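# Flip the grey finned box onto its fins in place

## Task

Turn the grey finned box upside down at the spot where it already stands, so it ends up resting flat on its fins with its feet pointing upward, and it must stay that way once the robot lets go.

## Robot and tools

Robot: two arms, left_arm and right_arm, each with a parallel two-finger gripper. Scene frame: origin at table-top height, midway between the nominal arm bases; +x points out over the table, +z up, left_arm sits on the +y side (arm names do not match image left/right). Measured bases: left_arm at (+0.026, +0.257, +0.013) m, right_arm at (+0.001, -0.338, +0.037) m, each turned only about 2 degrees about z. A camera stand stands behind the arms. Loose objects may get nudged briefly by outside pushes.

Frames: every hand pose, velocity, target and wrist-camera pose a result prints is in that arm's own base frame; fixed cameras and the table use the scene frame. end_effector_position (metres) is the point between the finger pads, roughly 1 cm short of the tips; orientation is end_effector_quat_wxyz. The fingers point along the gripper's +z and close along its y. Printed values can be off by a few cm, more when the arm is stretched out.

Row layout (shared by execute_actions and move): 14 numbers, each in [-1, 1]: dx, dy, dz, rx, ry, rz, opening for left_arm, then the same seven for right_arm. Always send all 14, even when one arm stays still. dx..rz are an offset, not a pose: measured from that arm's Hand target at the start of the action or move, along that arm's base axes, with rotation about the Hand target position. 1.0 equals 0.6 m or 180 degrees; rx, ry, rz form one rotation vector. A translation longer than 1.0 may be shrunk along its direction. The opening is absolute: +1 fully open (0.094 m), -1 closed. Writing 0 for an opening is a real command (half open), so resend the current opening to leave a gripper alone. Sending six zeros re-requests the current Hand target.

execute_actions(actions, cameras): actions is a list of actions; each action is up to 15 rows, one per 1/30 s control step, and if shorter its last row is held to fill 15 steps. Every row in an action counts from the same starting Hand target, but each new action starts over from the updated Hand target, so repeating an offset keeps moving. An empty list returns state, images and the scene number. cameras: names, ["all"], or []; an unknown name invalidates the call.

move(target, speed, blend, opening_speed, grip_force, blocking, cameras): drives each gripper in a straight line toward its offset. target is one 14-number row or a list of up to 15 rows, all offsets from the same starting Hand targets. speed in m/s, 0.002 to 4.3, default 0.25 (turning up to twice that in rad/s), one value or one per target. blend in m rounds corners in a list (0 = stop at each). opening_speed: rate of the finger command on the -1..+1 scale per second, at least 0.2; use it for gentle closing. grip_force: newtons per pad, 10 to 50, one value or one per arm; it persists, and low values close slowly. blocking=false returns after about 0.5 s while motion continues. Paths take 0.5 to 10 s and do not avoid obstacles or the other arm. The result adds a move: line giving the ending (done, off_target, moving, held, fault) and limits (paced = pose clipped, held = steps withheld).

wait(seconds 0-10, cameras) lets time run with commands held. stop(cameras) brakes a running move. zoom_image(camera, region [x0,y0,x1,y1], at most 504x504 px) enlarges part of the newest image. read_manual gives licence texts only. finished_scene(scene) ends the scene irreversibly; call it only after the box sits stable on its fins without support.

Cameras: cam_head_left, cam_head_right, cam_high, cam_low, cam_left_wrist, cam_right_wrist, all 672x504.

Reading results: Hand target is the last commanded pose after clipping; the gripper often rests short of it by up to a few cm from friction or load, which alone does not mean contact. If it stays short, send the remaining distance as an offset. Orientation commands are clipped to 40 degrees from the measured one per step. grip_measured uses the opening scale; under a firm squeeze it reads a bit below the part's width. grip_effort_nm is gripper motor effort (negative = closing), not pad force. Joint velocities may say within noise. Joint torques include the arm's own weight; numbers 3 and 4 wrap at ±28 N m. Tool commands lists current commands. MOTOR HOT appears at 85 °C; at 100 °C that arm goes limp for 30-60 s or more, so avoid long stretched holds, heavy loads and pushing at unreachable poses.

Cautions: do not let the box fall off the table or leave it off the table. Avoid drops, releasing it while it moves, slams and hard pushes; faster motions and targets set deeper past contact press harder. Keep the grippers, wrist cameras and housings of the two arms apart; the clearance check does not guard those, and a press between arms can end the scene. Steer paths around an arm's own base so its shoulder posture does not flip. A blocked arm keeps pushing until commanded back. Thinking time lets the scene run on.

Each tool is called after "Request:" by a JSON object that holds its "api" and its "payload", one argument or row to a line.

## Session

Request:
{"api": "execute_actions", "payload": {
  "actions": []
}}

Scene clock: 0.00 s.
left_arm: end_effector_position=(+0.6527, -0.4944, +0.2907) grip_measured=+1.000 grip_effort_nm=n/a end_effector_quat_wxyz=(+0.305, +0.732, +0.607, -0.050) | right_arm: end_effector_position=(+0.3471, -0.2391, +0.2552) grip_measured=+1.000 grip_effort_nm=n/a end_effector_quat_wxyz=(+0.253, +0.692, +0.642, -0.215)
Joint positions: left_arm=[-0.593 2.294 2.624 -1.321 0.258 1.085 0.094] | right_arm=[-0.362 1.247 1.116 -1.135 0.614 1.186 0.094]
Joint velocities: within noise
Joint torques (N m): no reading
Heat: left arm: hottest elbow 35 °C; right arm: hottest elbow 34 °C.
Hand target: left_arm +0.6557, -0.4964, +0.2943; +0.312, +0.731, +0.605, -0.048 | right_arm +0.3536, -0.2416, +0.2670; +0.264, +0.693, +0.637, -0.209
Tool commands: left_gripper/opening=+1.0 right_gripper/opening=+1.0

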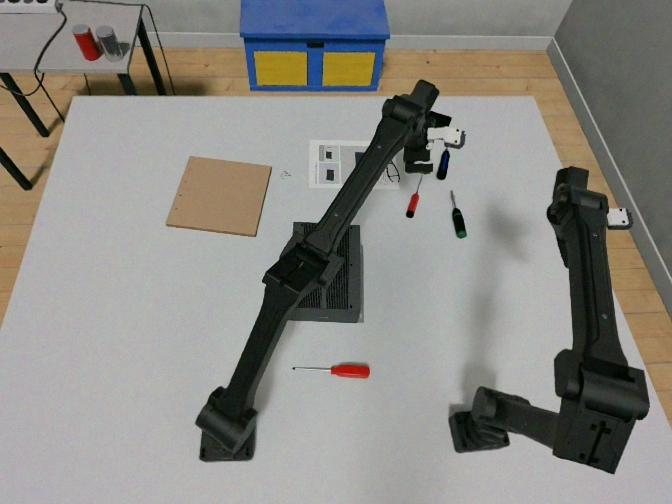

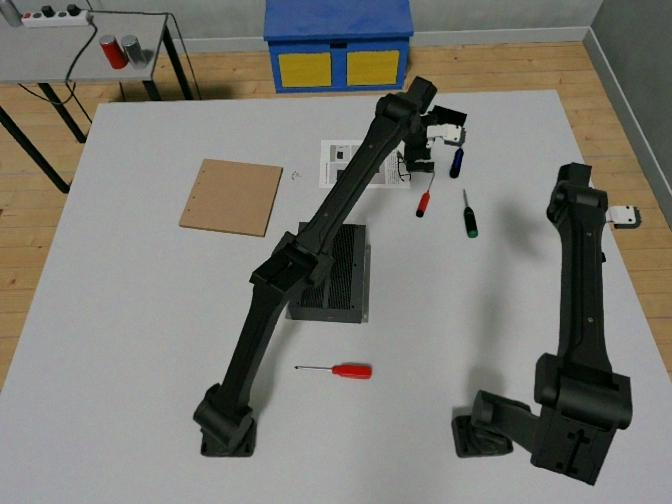

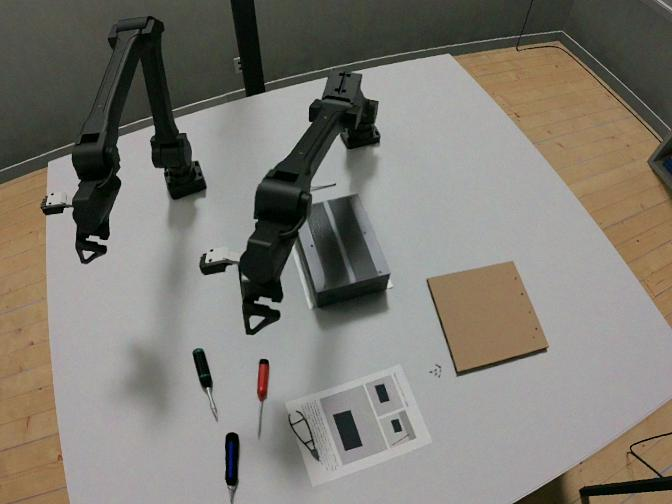

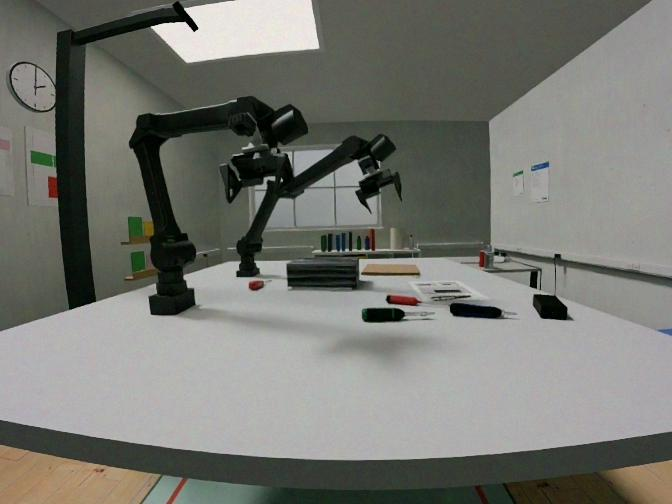

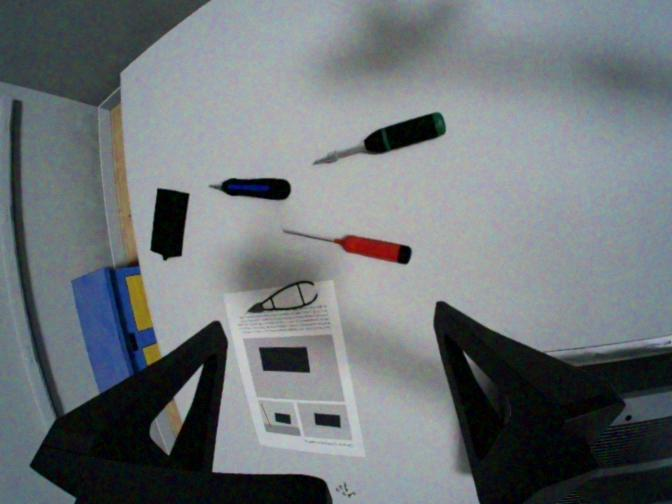

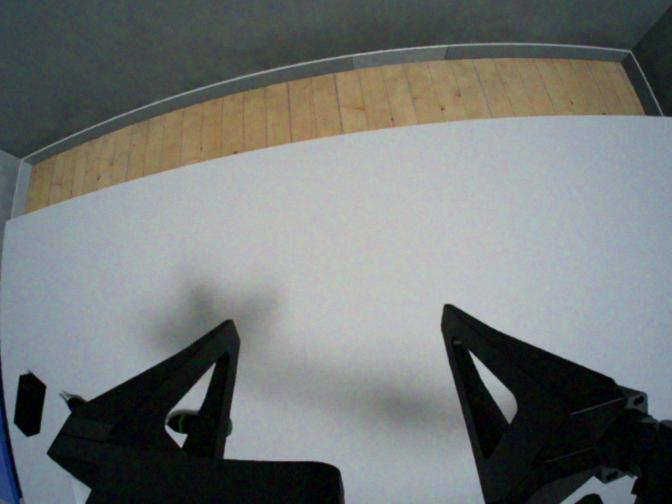

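Request:
{"api": "zoom_image", "payload": {
  "camera": "cam_low",
  "region": [270, 240, 390, 310]
}}

Request:
{"api": "zoom_image", "payload": {
  "camera": "cam_high",
  "region": [270, 170, 420, 320]
}}

Request:
{"api": "zoom_image", "payload": {
  "camera": "cam_head_right",
  "region": [260, 200, 400, 340]
}}

Scaled by 4.200.

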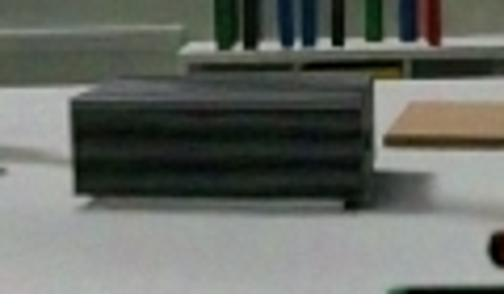

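Scaled by 3.360.

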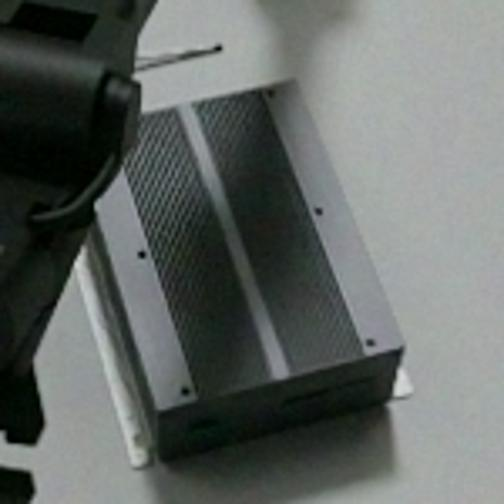

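Scaled by 3.600.

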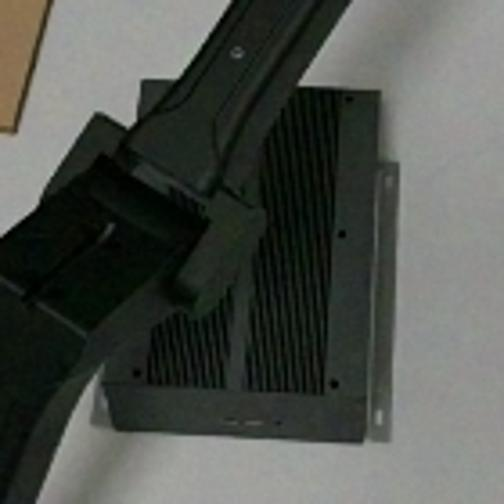

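Request:
{"api": "move", "payload": {
  "target": [-0.443,0.827,-0.074,-0.209,0.123,0.0125,0.0, 0.127,0.503,-0.112,0.360,-0.057,0.565,0.0],
  "speed": 0.25,
  "cameras": ["all"]
}}

Scene clock: 62.43 s.
left_arm: end_effector_position=(+0.3905, -0.0029, +0.2550) grip_measured=+0.003 grip_effort_nm=-0.12 end_effector_quat_wxyz=(+0.423, +0.552, +0.639, -0.330) | right_arm: end_effector_position=(+0.4173, +0.0571, +0.1893) grip_measured=+0.001 grip_effort_nm=-0.08 end_effector_quat_wxyz=(-0.003, +0.029, +0.898, +0.439)
Joint positions: left_arm=[0.4 1.483 1.172 -1.668 1.09 2.075 0.047] | right_arm=[-0.19 1.55 1.169 -1.396 -0.891 -0.224 0.047]
Joint torques (N m): left_arm=[-0.38 -8.35 7.69 -0.55 0.53 -0.1] | right_arm=[0.26 -10.4 10.28 -0.06 -0.69 -0.16]
Heat: left arm: hottest elbow 43 °C; right arm: hottest elbow 44 °C.
Hand target: left_arm +0.3898, -0.0003, +0.2499; +0.410, +0.558, +0.619, -0.371 | right_arm +0.4299, +0.0603, +0.1999; +0.008, +0.014, +0.899, +0.438
Off the commanded pose: left_arm 0.006 m, 5 deg | right_arm 0.017 m, 2 deg.
joint sent to its limit (left arm) — joint 4 (wrist pitch), lower limit. The joint targets are off in orientation, not in position.
move: off_target (left_arm, right_arm)

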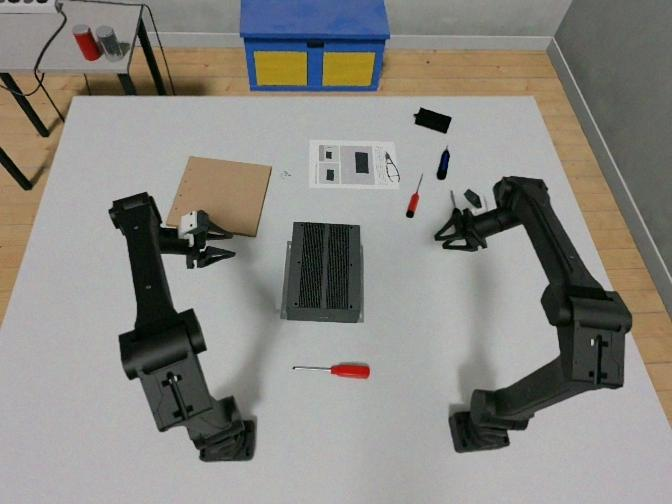

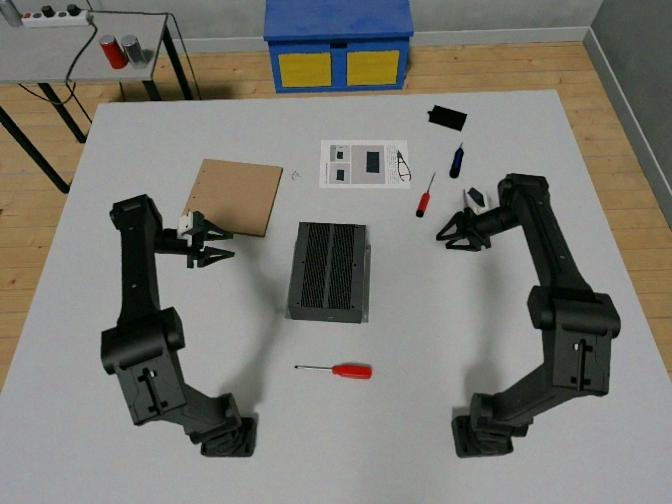

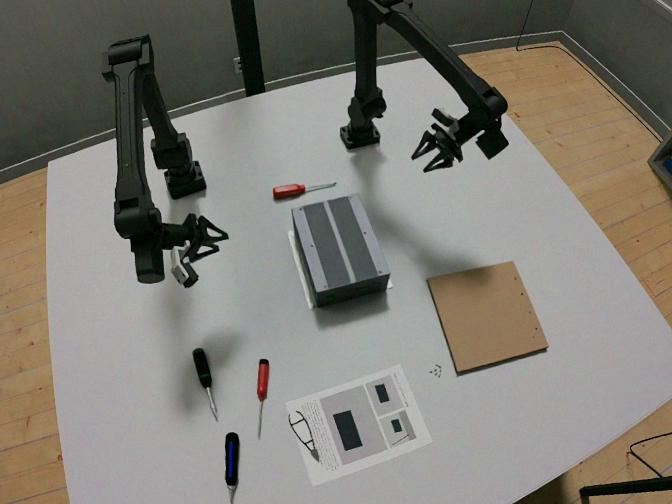

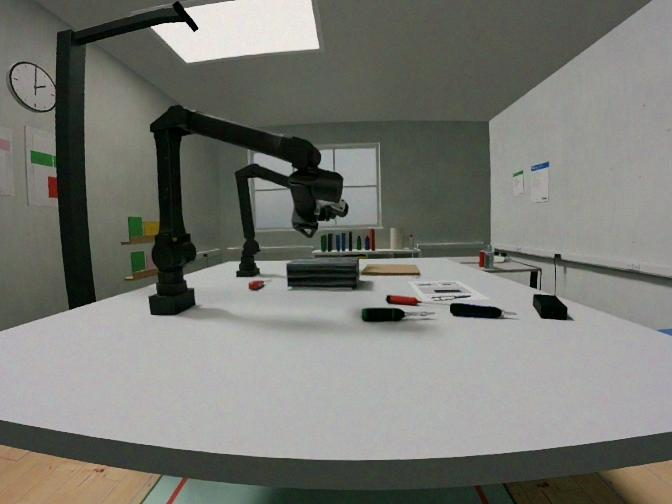

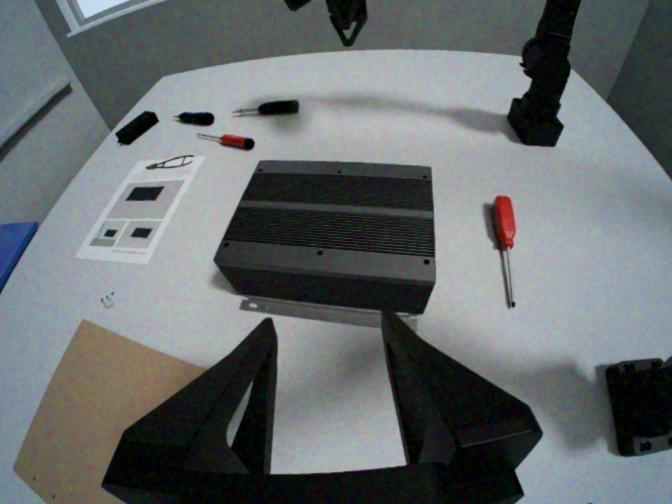

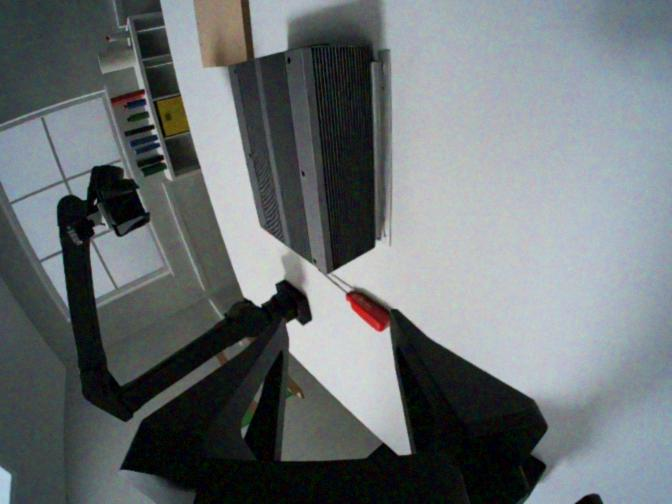

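Request:
{"api": "zoom_image", "payload": {
  "camera": "cam_left_wrist",
  "region": [200, 140, 460, 340]
}}

Request:
{"api": "zoom_image", "payload": {
  "camera": "cam_right_wrist",
  "region": [220, 20, 430, 290]
}}

Scaled by 1.938 from the camera's 672x504 image, which has a finer 960x720 frame.

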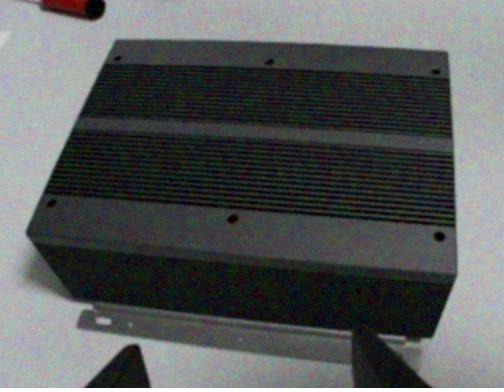

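Scaled by 1.867 from the camera's 672x504 image, which has a finer 960x720 frame.

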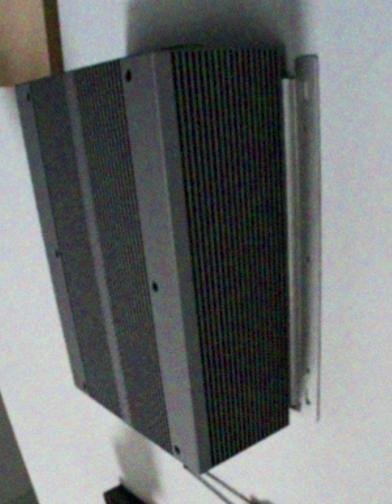

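Request:
{"api": "move", "payload": {
  "target": [0,0,0,0,0,0,0.0, -0.05,0.003,-0.35,0,0,0,0.0],
  "speed": 0.15,
  "cameras": ["cam_right_wrist"]
}}

Request:
{"api": "zoom_image", "payload": {
  "camera": "cam_right_wrist",
  "region": [120, 40, 420, 340]
}}

Scene clock: 121.03 s.
left_arm: end_effector_position=(+0.3905, -0.0029, +0.2550) grip_measured=+0.003 grip_effort_nm=-0.12 end_effector_quat_wxyz=(+0.423, +0.552, +0.638, -0.330) | right_arm: end_effector_position=(+0.3978, +0.0609, -0.0083) grip_measured=+0.001 grip_effort_nm=-0.08 end_effector_quat_wxyz=(+0.004, +0.020, +0.899, +0.438)
Joint positions: left_arm=[0.4 1.483 1.172 -1.668 1.09 2.076 0.047] | right_arm=[-0.19 1.839 0.907 -0.839 -0.892 -0.242 0.047]
Joint torques (N m): left_arm=[-0.5 -8.64 7.73 -0.51 0.53 -0.06] | right_arm=[-0.5 -12.1 4.56 0.39 -0.69 -0.2]
Heat: left arm: hottest elbow 43 °C; right arm: hottest elbow 44 °C.
Hand target: left_arm +0.3898, -0.0003, +0.2499; +0.410, +0.558, +0.619, -0.371 | right_arm +0.3998, +0.0621, -0.0102; +0.008, +0.014, +0.899, +0.438
Off the commanded pose: left_arm 0.006 m, 5 deg | right_arm 0.003 m, 1 deg.
joint sent to its limit (left arm) — joint 4 (wrist pitch), lower limit. The joint targets are off in orientation, not in position.
move: off_target (left_arm)
Images, in order (width x height): cam_right_wrist 672x504.

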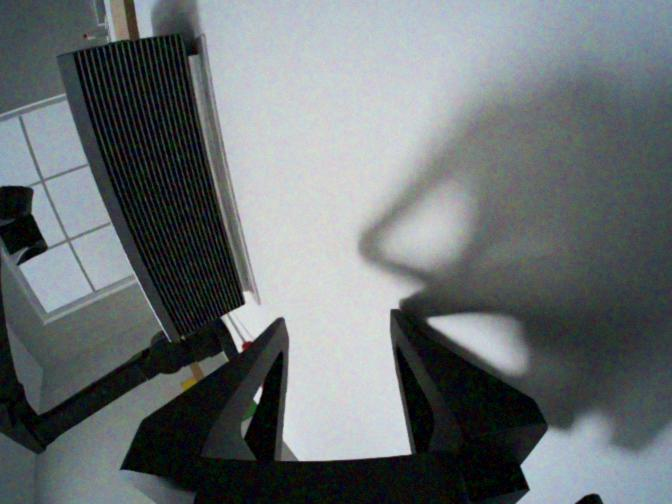

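Scaled by 1.680 from the camera's 672x504 image, which has a finer 960x720 frame.

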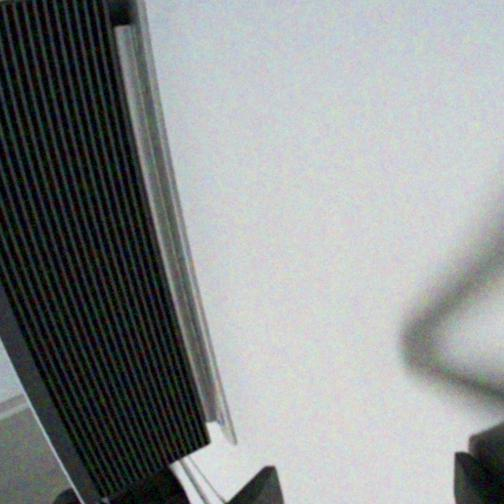

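Request:
{"api": "move", "payload": {
  "target": [0.0887,-0.0828,-0.3165,0,0,-0.037,1.0, 0,-0.137,0.184,0,0,0,0.0],
  "speed": 0.15,
  "cameras": ["cam_left_wrist"]
}}

Scene clock: 242.57 s.
left_arm: end_effector_position=(+0.4316, -0.0497, +0.0622) grip_measured=+0.997 grip_effort_nm=0.17 end_effector_quat_wxyz=(+0.380, +0.578, +0.606, -0.393) | right_arm: end_effector_position=(+0.3879, -0.0104, +0.0892) grip_measured=+0.001 grip_effort_nm=-0.08 end_effector_quat_wxyz=(-0.010, +0.020, +0.896, +0.444)
Joint positions: left_arm=[0.25 1.901 1.117 -1.287 1.095 2.081 0.094] | right_arm=[-0.365 1.719 1.06 -1.352 -0.839 -0.519 0.047]
Joint torques (N m): left_arm=[-1.44 -11.99 8.01 0.13 0.74 -0.07] | right_arm=[-1.79 -12.28 8.23 -0.61 -0.41 -0.19]
Heat: left arm: hottest elbow 42 °C; right arm: hottest elbow 37 °C.
Hand target: left_arm +0.4433, -0.0499, +0.0601; +0.388, +0.593, +0.585, -0.394 | right_arm +0.3997, -0.0201, +0.1002; +0.007, +0.014, +0.899, +0.438
Off the commanded pose: left_arm 0.012 m, 3 deg | right_arm 0.019 m, 2 deg.
joint sent to its limit (left arm) — joint 6 (wrist roll), upper limit. The joint targets still meet the commanded pose.
move: off_target (left_arm, right_arm)
Images, in order (width x height): cam_left_wrist 672x504.

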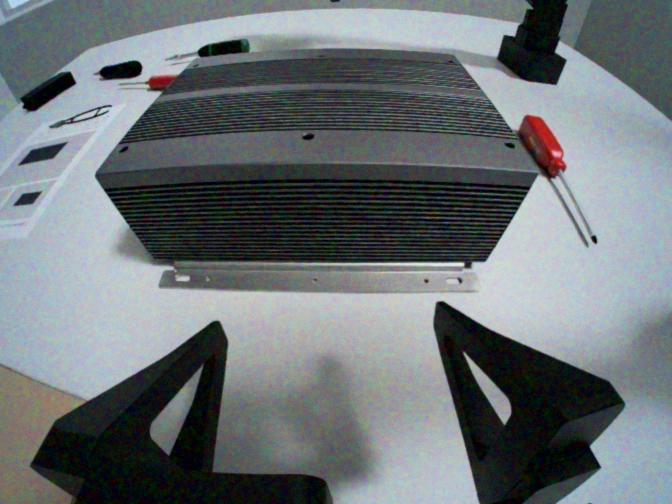

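Request:
{"api": "execute_actions", "payload": {
  "actions": [],
  "cameras": ["cam_head_left","cam_left_wrist","cam_right_wrist"]
}}

Scene clock: 287.33 s.
left_arm: end_effector_position=(+0.4316, -0.0497, +0.0622) grip_measured=+0.997 grip_effort_nm=0.17 end_effector_quat_wxyz=(+0.380, +0.578, +0.606, -0.393) | right_arm: end_effector_position=(+0.3879, -0.0104, +0.0892) grip_measured=+0.001 grip_effort_nm=-0.08 end_effector_quat_wxyz=(-0.010, +0.020, +0.896, +0.444)
Joint positions: left_arm=[0.25 1.901 1.117 -1.287 1.095 2.081 0.094] | right_arm=[-0.365 1.719 1.06 -1.352 -0.839 -0.519 0.047]
Joint velocities: within noise
Joint torques (N m): left_arm=[-1.44 -11.93 7.99 0.13 0.73 -0.07] | right_arm=[-1.61 -12.92 8.1 -0.65 -0.41 -0.18]
Heat: left arm: hottest elbow 42 °C; right arm: hottest elbow 42 °C.
Hand target: left_arm +0.4433, -0.0499, +0.0601; +0.388, +0.593, +0.585, -0.394 | right_arm +0.3997, -0.0201, +0.1002; +0.007, +0.014, +0.899, +0.438
Tool commands: left_gripper/opening=+1.0 right_gripper/opening=+0.0
Off the commanded pose: left_arm 0.012 m, 3 deg | right_arm 0.019 m, 2 deg.
Images, in order (width x height): cam_head_left 672x504, cam_left_wrist 672x504, cam_right_wrist 672x504.

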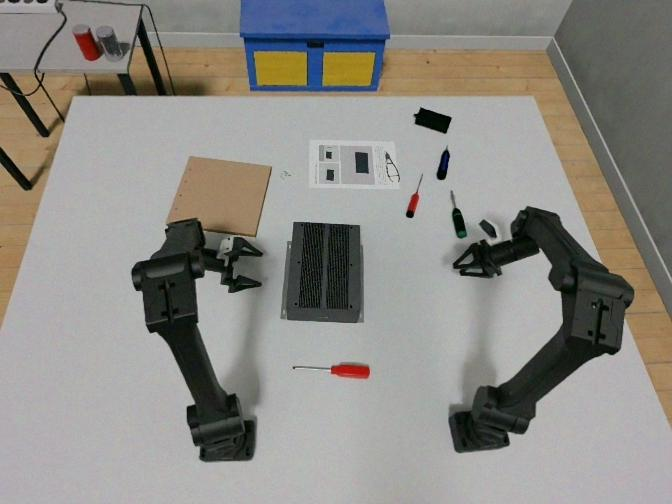

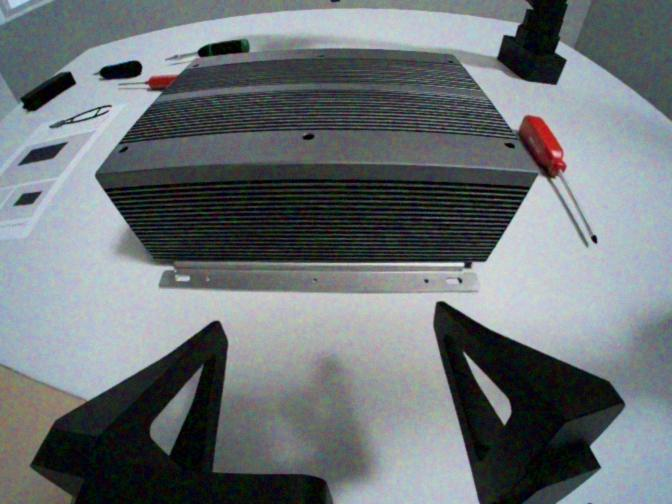

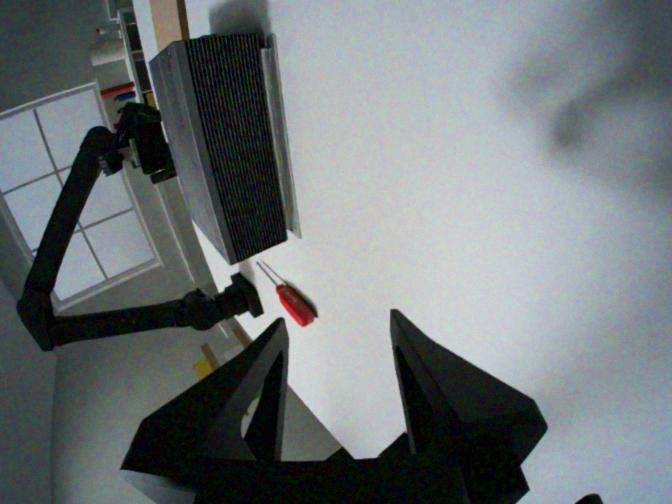

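Request:
{"api": "move", "payload": {
  "target": [
    [0,0,-0.11,0,0,0,1.0,0,0,0,0,0,0,0],
    [0,-0.06,-0.11,0,0,0,1.0,0,0,0,0,0,0,0]
  ],
  "speed": 0.08,
  "cameras": ["cam_left_wrist"]
}}

Scene clock: 302.73 s.
left_arm: end_effector_position=(+0.4453, -0.0834, -0.0004) grip_measured=+0.997 grip_effort_nm=0.17 end_effector_quat_wxyz=(+0.392, +0.597, +0.582, -0.388) | right_arm: end_effector_position=(+0.3879, -0.0104, +0.0892) grip_measured=+0.001 grip_effort_nm=-0.09 end_effector_quat_wxyz=(-0.010, +0.020, +0.896, +0.444)
Joint positions: left_arm=[0.171 2.03 1.109 -1.047 1.133 2.022 0.094] | right_arm=[-0.365 1.719 1.06 -1.352 -0.839 -0.519 0.047]
Joint torques (N m): left_arm=[-1.26 -13.39 4.62 0.27 0.78 -0.32] | right_arm=[-1.79 -12.45 8.32 -0.59 -0.36 -0.24]
Heat: left arm: hottest elbow 41 °C; right arm: hottest elbow 43 °C.
Hand target: left_arm +0.4431, -0.0860, -0.0060; +0.388, +0.593, +0.585, -0.394 | right_arm +0.3997, -0.0201, +0.1002; +0.007, +0.014, +0.899, +0.438
Off the commanded pose: left_arm 0.006 m, 1 deg | right_arm 0.019 m, 2 deg.
move: off_target (right_arm)
Images, in order (width x height): cam_left_wrist 672x504.

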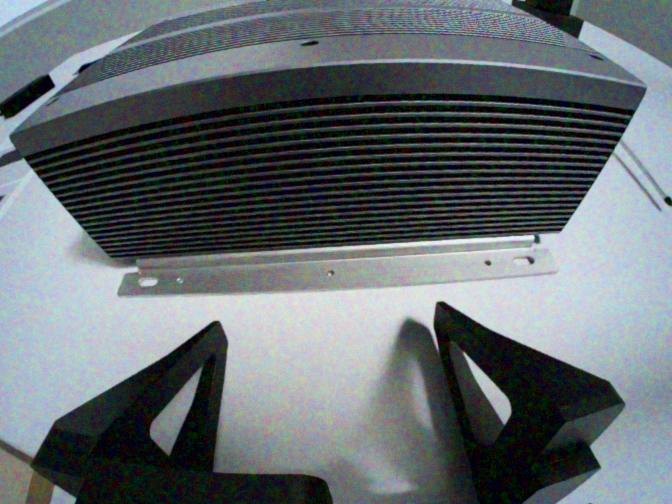

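Request:
{"api": "move", "payload": {
  "target": [
    [0,-0.06,-0.012,0,0,0,1.0,0,0,0,0,0,0,0],
    [0,-0.16,-0.012,0,0,0,1.0,0,0,0,0,0,0,0]
  ],
  "speed": 0.05,
  "cameras": ["cam_left_wrist","cam_head_left"]
}}

Scene clock: 316.37 s.
left_arm: end_effector_position=(+0.4527, -0.1615, -0.0042) grip_measured=+0.998 grip_effort_nm=0.14 end_effector_quat_wxyz=(+0.405, +0.588, +0.588, -0.381) | right_arm: end_effector_position=(+0.3879, -0.0104, +0.0892) grip_measured=+0.001 grip_effort_nm=-0.09 end_effector_quat_wxyz=(-0.010, +0.020, +0.896, +0.444)
Joint positions: left_arm=[-0.001 1.966 0.984 -0.513 1.178 1.52 0.094] | right_arm=[-0.365 1.719 1.06 -1.352 -0.839 -0.519 0.047]
Joint torques (N m): left_arm=[-4.6 -12.57 4.63 1.36 0.46 -0.53] | right_arm=[-1.73 -12.51 8.23 -0.55 -0.41 -0.21]
Heat: left arm: hottest elbow 40 °C; right arm: hottest elbow 43 °C.
Hand target: left_arm +0.4432, -0.1818, -0.0132; +0.388, +0.593, +0.585, -0.394 | right_arm +0.3997, -0.0201, +0.1002; +0.007, +0.014, +0.899, +0.438
Off the commanded pose: left_arm 0.024 m, 3 deg | right_arm 0.019 m, 2 deg.
move: off_target (left_arm, right_arm)
Images, in order (width x height): cam_head_left 672x504, cam_left_wrist 672x504.

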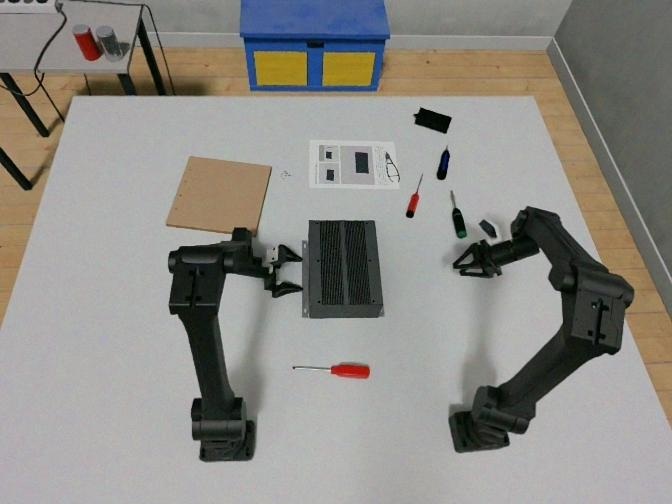

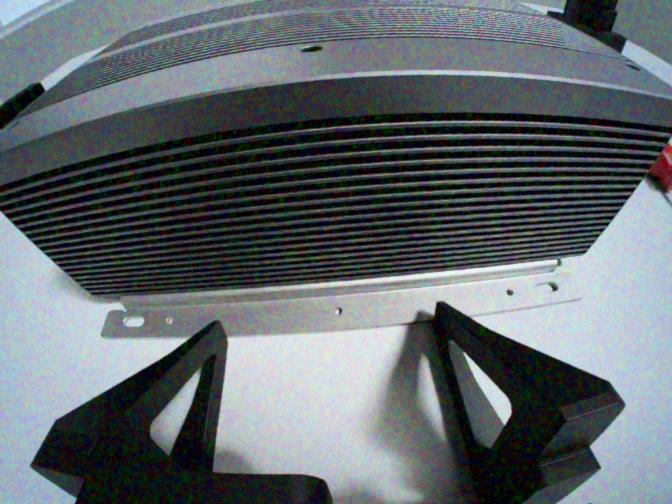

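Request:
{"api": "move", "payload": {
  "target": [0,-0.08,0,0,0,0,1.0,0,0,0,0,0,0,0],
  "speed": 0.05,
  "cameras": ["cam_left_wrist","cam_head_left","cam_right_wrist"]
}}

Scene clock: 325.20 s.
left_arm: end_effector_position=(+0.4573, -0.2069, -0.0030) grip_measured=+0.998 grip_effort_nm=0.13 end_effector_quat_wxyz=(+0.408, +0.585, +0.588, -0.381) | right_arm: end_effector_position=(+0.3879, -0.0104, +0.0892) grip_measured=+0.001 grip_effort_nm=-0.09 end_effector_quat_wxyz=(-0.010, +0.020, +0.896, +0.444)
Joint positions: left_arm=[-0.1 1.955 0.946 -0.24 1.161 1.253 0.094] | right_arm=[-0.365 1.719 1.06 -1.352 -0.839 -0.519 0.047]
Joint torques (N m): left_arm=[-5.13 -12.51 4.53 1.63 0.26 -0.44] | right_arm=[-1.61 -12.86 8.25 -0.54 -0.42 -0.19]
Heat: left arm: hottest elbow 40 °C; right arm: hottest elbow 44 °C.
Hand target: left_arm +0.4433, -0.2299, -0.0131; +0.388, +0.593, +0.586, -0.394 | right_arm +0.3997, -0.0201, +0.1002; +0.007, +0.014, +0.899, +0.438
Off the commanded pose: left_arm 0.029 m, 3 deg | right_arm 0.019 m, 2 deg.
move: off_target (left_arm, right_arm)
Images, in order (width x height): cam_head_left 672x504, cam_left_wrist 672x504, cam_right_wrist 672x504.

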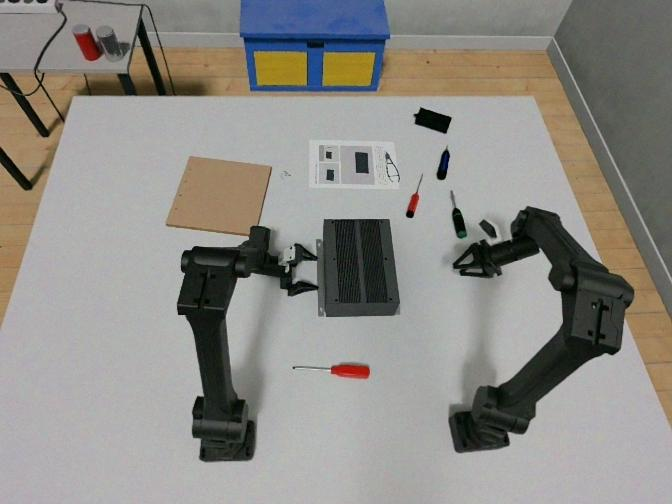

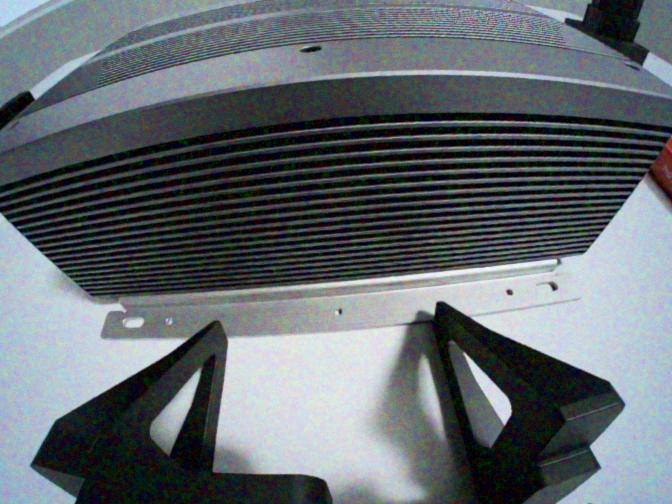

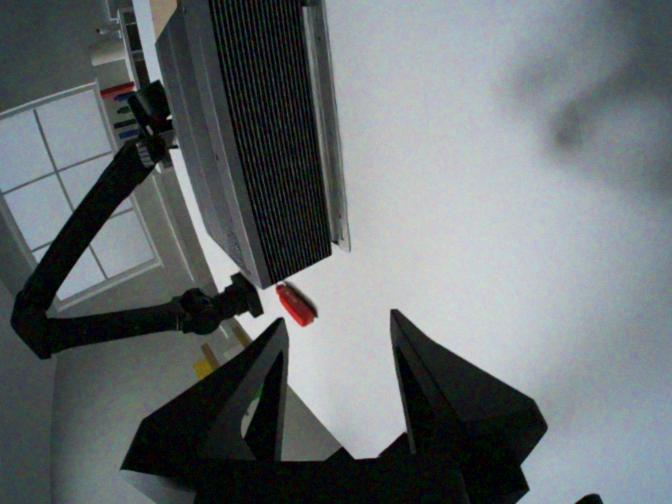

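Request:
{"api": "zoom_image", "payload": {
  "camera": "cam_right_wrist",
  "region": [180, 0, 400, 320]
}}

Scaled by 1.575 from the camera's 672x504 image, which has a finer 960x720 frame.

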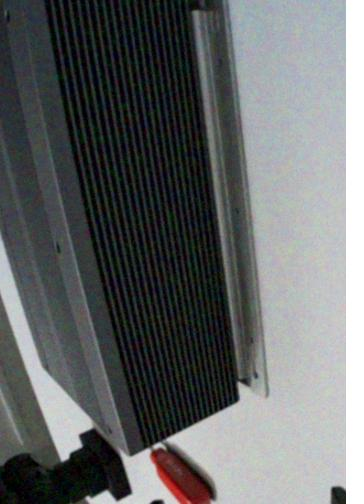

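Request:
{"api": "move", "payload": {
  "target": [0,0,0,0,0,0,1.0,0.0772,0.1583,-0.087,-0.0109,0.0004,0.0027,0.66],
  "speed": 0.1,
  "cameras": ["cam_right_wrist","cam_head_left","cam_left_wrist"]
}}

Scene clock: 459.27 s.
left_arm: end_effector_position=(+0.4571, -0.2068, -0.0032) grip_measured=+0.998 grip_effort_nm=0.14 end_effector_quat_wxyz=(+0.407, +0.585, +0.589, -0.381) | right_arm: end_effector_position=(+0.4438, +0.0706, +0.0510) grip_measured=+0.659 grip_effort_nm=0.07 end_effector_quat_wxyz=(+0.008, +0.011, +0.906, +0.423)
Joint positions: left_arm=[-0.1 1.955 0.946 -0.24 1.161 1.253 0.094] | right_arm=[-0.14 1.778 1.06 -0.984 -0.865 -0.177 0.078]
Joint torques (N m): left_arm=[-5.19 -12.51 4.53 1.66 0.27 -0.45] | right_arm=[0.03 -12.1 6.15 0.72 -0.61 -0.03]
Heat: left arm: hottest elbow 36 °C; right arm: hottest elbow 44 °C.
Hand target: left_arm +0.4431, -0.2298, -0.0133; +0.388, +0.593, +0.586, -0.394 | right_arm +0.4460, +0.0749, +0.0480; +0.005, +0.010, +0.906, +0.423
Off the commanded pose: left_arm 0.029 m, 3 deg | right_arm 0.006 m, 0 deg.
move: off_target (left_arm)
Images, in order (width x height): cam_head_left 672x504, cam_left_wrist 672x504, cam_right_wrist 672x504.

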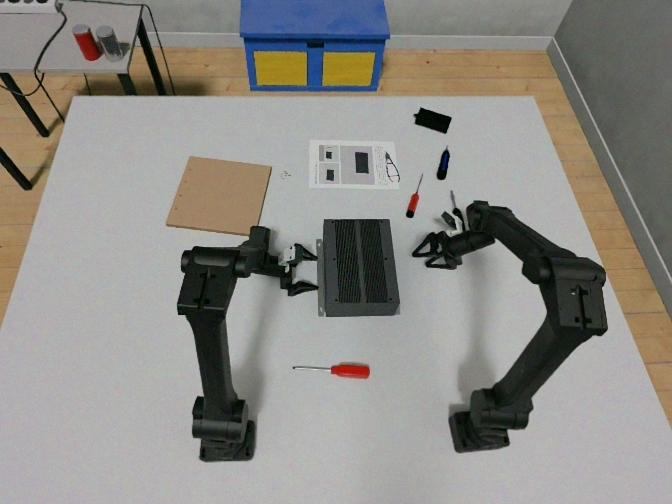

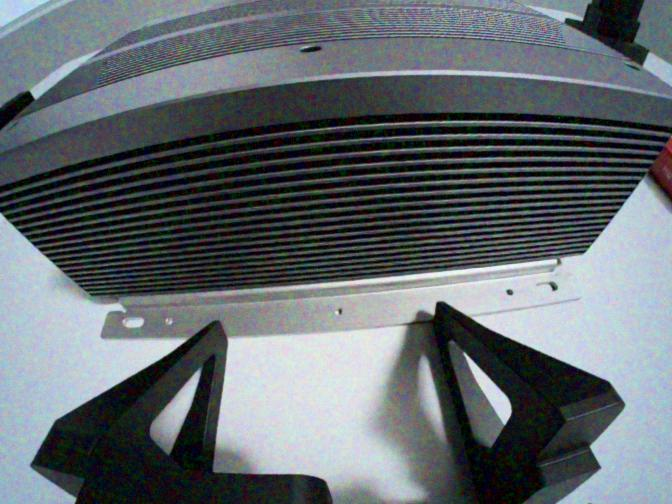

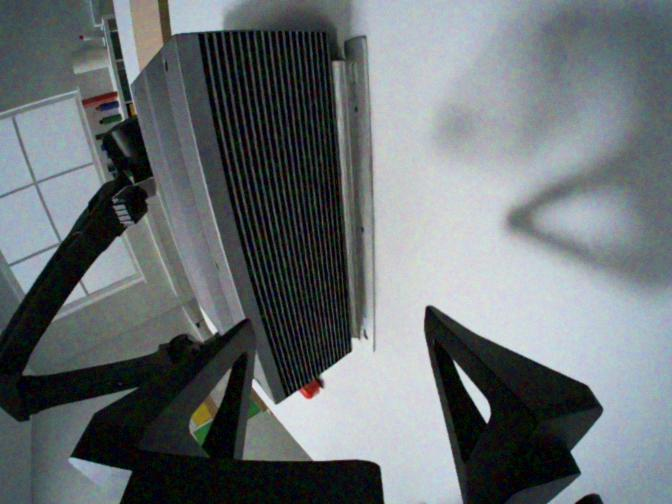

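Request:
{"api": "move", "payload": {
  "target": [0,0,-0.017,0,0,0,1.0,-0.003,0.05,-0.077,0,0,0,0.66],
  "speed": 0.06,
  "cameras": ["cam_right_wrist"]
}}

Scene clock: 482.40 s.
left_arm: end_effector_position=(+0.4574, -0.2074, -0.0033) grip_measured=+0.998 grip_effort_nm=0.14 end_effector_quat_wxyz=(+0.410, +0.585, +0.588, -0.380) | right_arm: end_effector_position=(+0.4444, +0.0986, +0.0055) grip_measured=+0.659 grip_effort_nm=0.07 end_effector_quat_wxyz=(+0.010, +0.012, +0.907, +0.422)
Joint positions: left_arm=[-0.101 1.955 0.942 -0.222 1.161 1.242 0.094] | right_arm=[-0.077 1.847 1.005 -0.778 -0.87 -0.074 0.078]
Joint torques (N m): left_arm=[-5.19 -10.75 4.74 1.89 0.26 -0.34] | right_arm=[-0.09 -12.34 5.03 0.91 -0.72 -0.01]
Heat: left arm: hottest elbow 36 °C; right arm: hottest elbow 42 °C.
Hand target: left_arm +0.4431, -0.2300, -0.0234; +0.388, +0.593, +0.586, -0.394 | right_arm +0.4442, +0.1050, +0.0018; +0.005, +0.010, +0.906, +0.423
Off the commanded pose: left_arm 0.033 m, 3 deg | right_arm 0.007 m, 1 deg.
move: off_target (left_arm)
Images, in order (width x height): cam_right_wrist 672x504.

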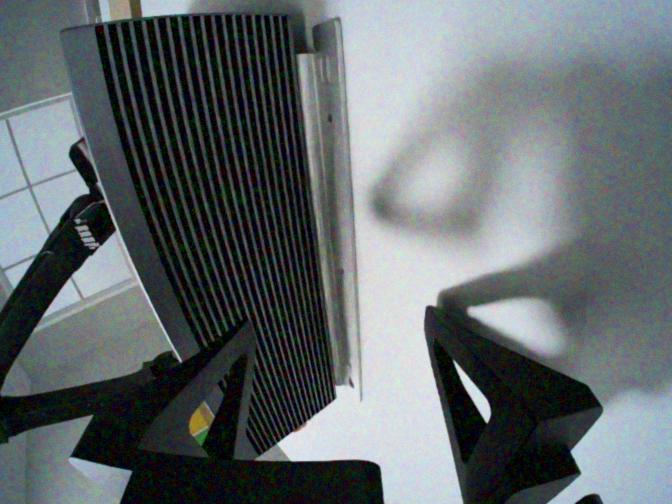

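Request:
{"api": "move", "payload": {
  "target": [0,-0.025,0,0,0,0,1.0,-0.003,0.08,0.015,0,0,0,0.66],
  "speed": 0.04,
  "cameras": ["cam_right_wrist","cam_left_wrist"]
}}

Scene clock: 490.90 s.
left_arm: end_effector_position=(+0.4584, -0.2113, -0.0031) grip_measured=+0.998 grip_effort_nm=0.12 end_effector_quat_wxyz=(+0.414, +0.580, +0.591, -0.378) | right_arm: end_effector_position=(+0.4443, +0.1155, +0.0006) grip_measured=+0.658 grip_effort_nm=0.08 end_effector_quat_wxyz=(+0.008, +0.045, +0.910, +0.411)
Joint positions: left_arm=[-0.11 1.953 0.928 -0.157 1.158 1.186 0.094] | right_arm=[-0.033 1.828 0.966 -0.667 -0.847 0.084 0.078]
Joint torques (N m): left_arm=[-7.12 -10.64 5.16 2.11 -0.06 -0.49] | right_arm=[5.3 -13.86 5.52 1.21 -1.6 0.06]
Heat: left arm: hottest elbow 36 °C; right arm: hottest elbow 42 °C.
Hand target: left_arm +0.4432, -0.2449, -0.0234; +0.388, +0.593, +0.586, -0.394 | right_arm +0.4426, +0.1529, +0.0109; +0.006, +0.010, +0.906, +0.423
Off the commanded pose: left_arm 0.042 m, 4 deg | right_arm 0.039 m, 4 deg.
move: off_target (left_arm, right_arm)
Images, in order (width x height): cam_left_wrist 672x504, cam_right_wrist 672x504.

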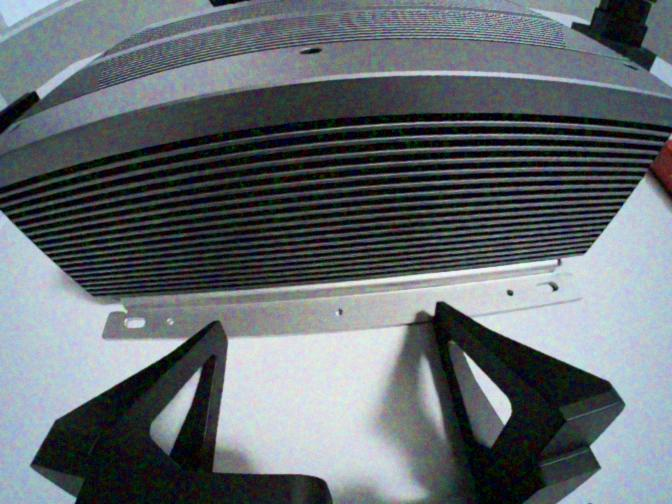

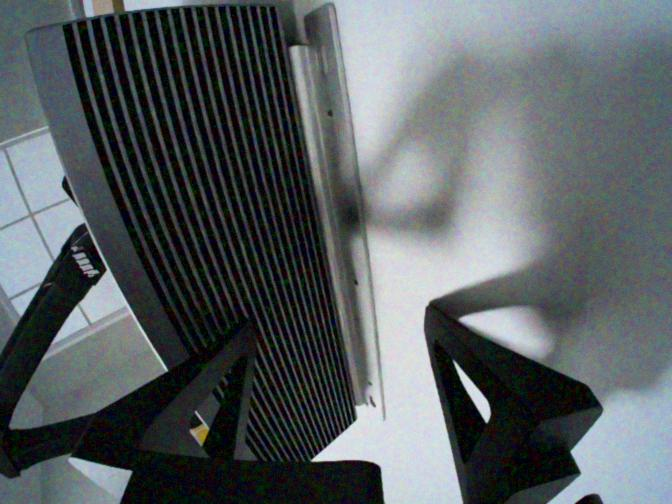

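Request:
{"api": "move", "payload": {
  "target": [0,-0.03,0,0,0,0,1.0,0,0.06,0.05,0,0,0,0.66],
  "speed": 0.03,
  "cameras": ["cam_right_wrist"]
}}

Request:
{"api": "move", "payload": {
  "target": [0,-0.01,0,0,0,0,1.0,0,0.03,0.025,0,0,0,0.66],
  "speed": 0.03,
  "cameras": ["cam_right_wrist","cam_left_wrist"]
}}

Scene clock: 500.37 s.
left_arm: end_effector_position=(+0.4596, -0.2126, -0.0029) grip_measured=+0.998 grip_effort_nm=0.12 end_effector_quat_wxyz=(+0.418, +0.573, +0.597, -0.373) | right_arm: end_effector_position=(+0.4460, +0.1147, +0.0029) grip_measured=+0.658 grip_effort_nm=0.09 end_effector_quat_wxyz=(+0.003, +0.088, +0.917, +0.388)
Joint positions: left_arm=[-0.114 1.948 0.91 -0.09 1.148 1.127 0.094] | right_arm=[-0.02 1.799 0.954 -0.641 -0.794 0.206 0.078]
Joint torques (N m): left_arm=[-9.7 -10.11 5.89 2.58 -0.24 -0.61] | right_arm=[10.52 -17.73 6.15 1.06 -3.65 -0.14]
Heat: left arm: hottest elbow 36 °C; right arm: hottest elbow 41 °C.
Hand target: left_arm +0.4432, -0.2629, -0.0235; +0.388, +0.593, +0.586, -0.394 | right_arm +0.4424, +0.1889, +0.0407; +0.005, +0.010, +0.906, +0.423
Off the commanded pose: left_arm 0.057 m, 5 deg | right_arm 0.083 m, 10 deg.
move: off_target (left_arm, right_arm)
Images, in order (width x height): cam_right_wrist 672x504.

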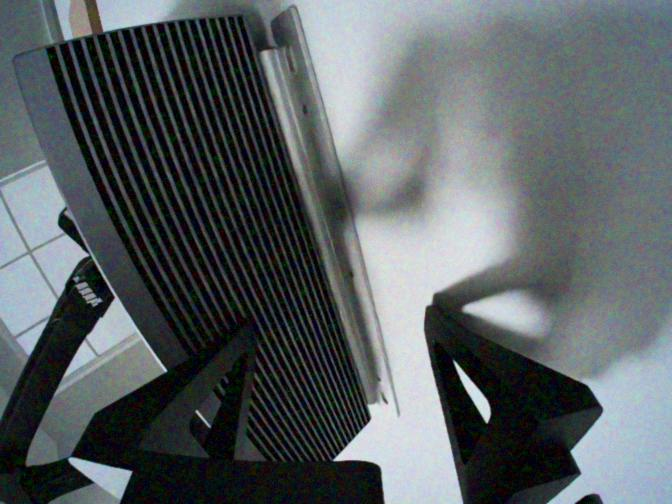

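Scene clock: 502.03 s.
left_arm: end_effector_position=(+0.4600, -0.2129, -0.0027) grip_measured=+0.998 grip_effort_nm=0.12 end_effector_quat_wxyz=(+0.420, +0.571, +0.600, -0.372) | right_arm: end_effector_position=(+0.4482, +0.1198, +0.0185) grip_measured=+0.658 grip_effort_nm=0.11 end_effector_quat_wxyz=(+0.008, +0.100, +0.917, +0.386)
Joint positions: left_arm=[-0.115 1.946 0.903 -0.066 1.143 1.106 0.094] | right_arm=[-0.006 1.757 0.95 -0.639 -0.784 0.262 0.078]
Joint torques (N m): left_arm=[-10.58 -9.88 6.11 2.7 -0.3 -0.64] | right_arm=[12.28 -16.03 6.89 0.94 -3.82 -0.14]
Heat: left arm: hottest elbow 36 °C; right arm: hottest elbow 41 °C.
Hand target: left_arm +0.4431, -0.2689, -0.0234; +0.388, +0.593, +0.586, -0.394 | right_arm +0.4426, +0.2069, +0.0558; +0.005, +0.010, +0.906, +0.423
Off the commanded pose: left_arm 0.062 m, 5 deg | right_arm 0.095 m, 11 deg.
move: off_target (left_arm, right_arm)
Images, in order (width x height): cam_left_wrist 672x504, cam_right_wrist 672x504.

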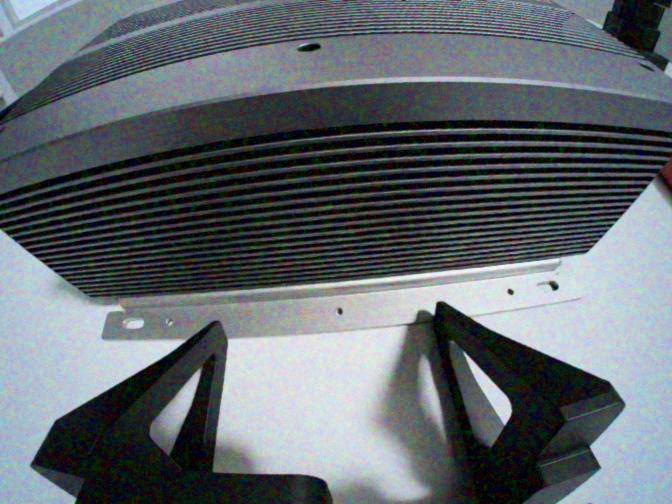

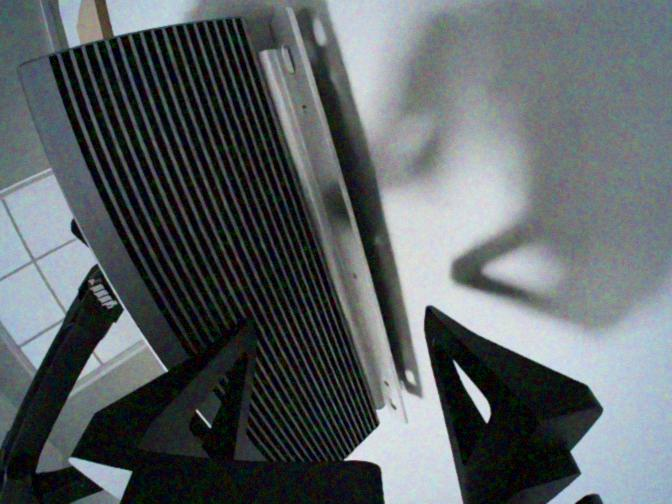

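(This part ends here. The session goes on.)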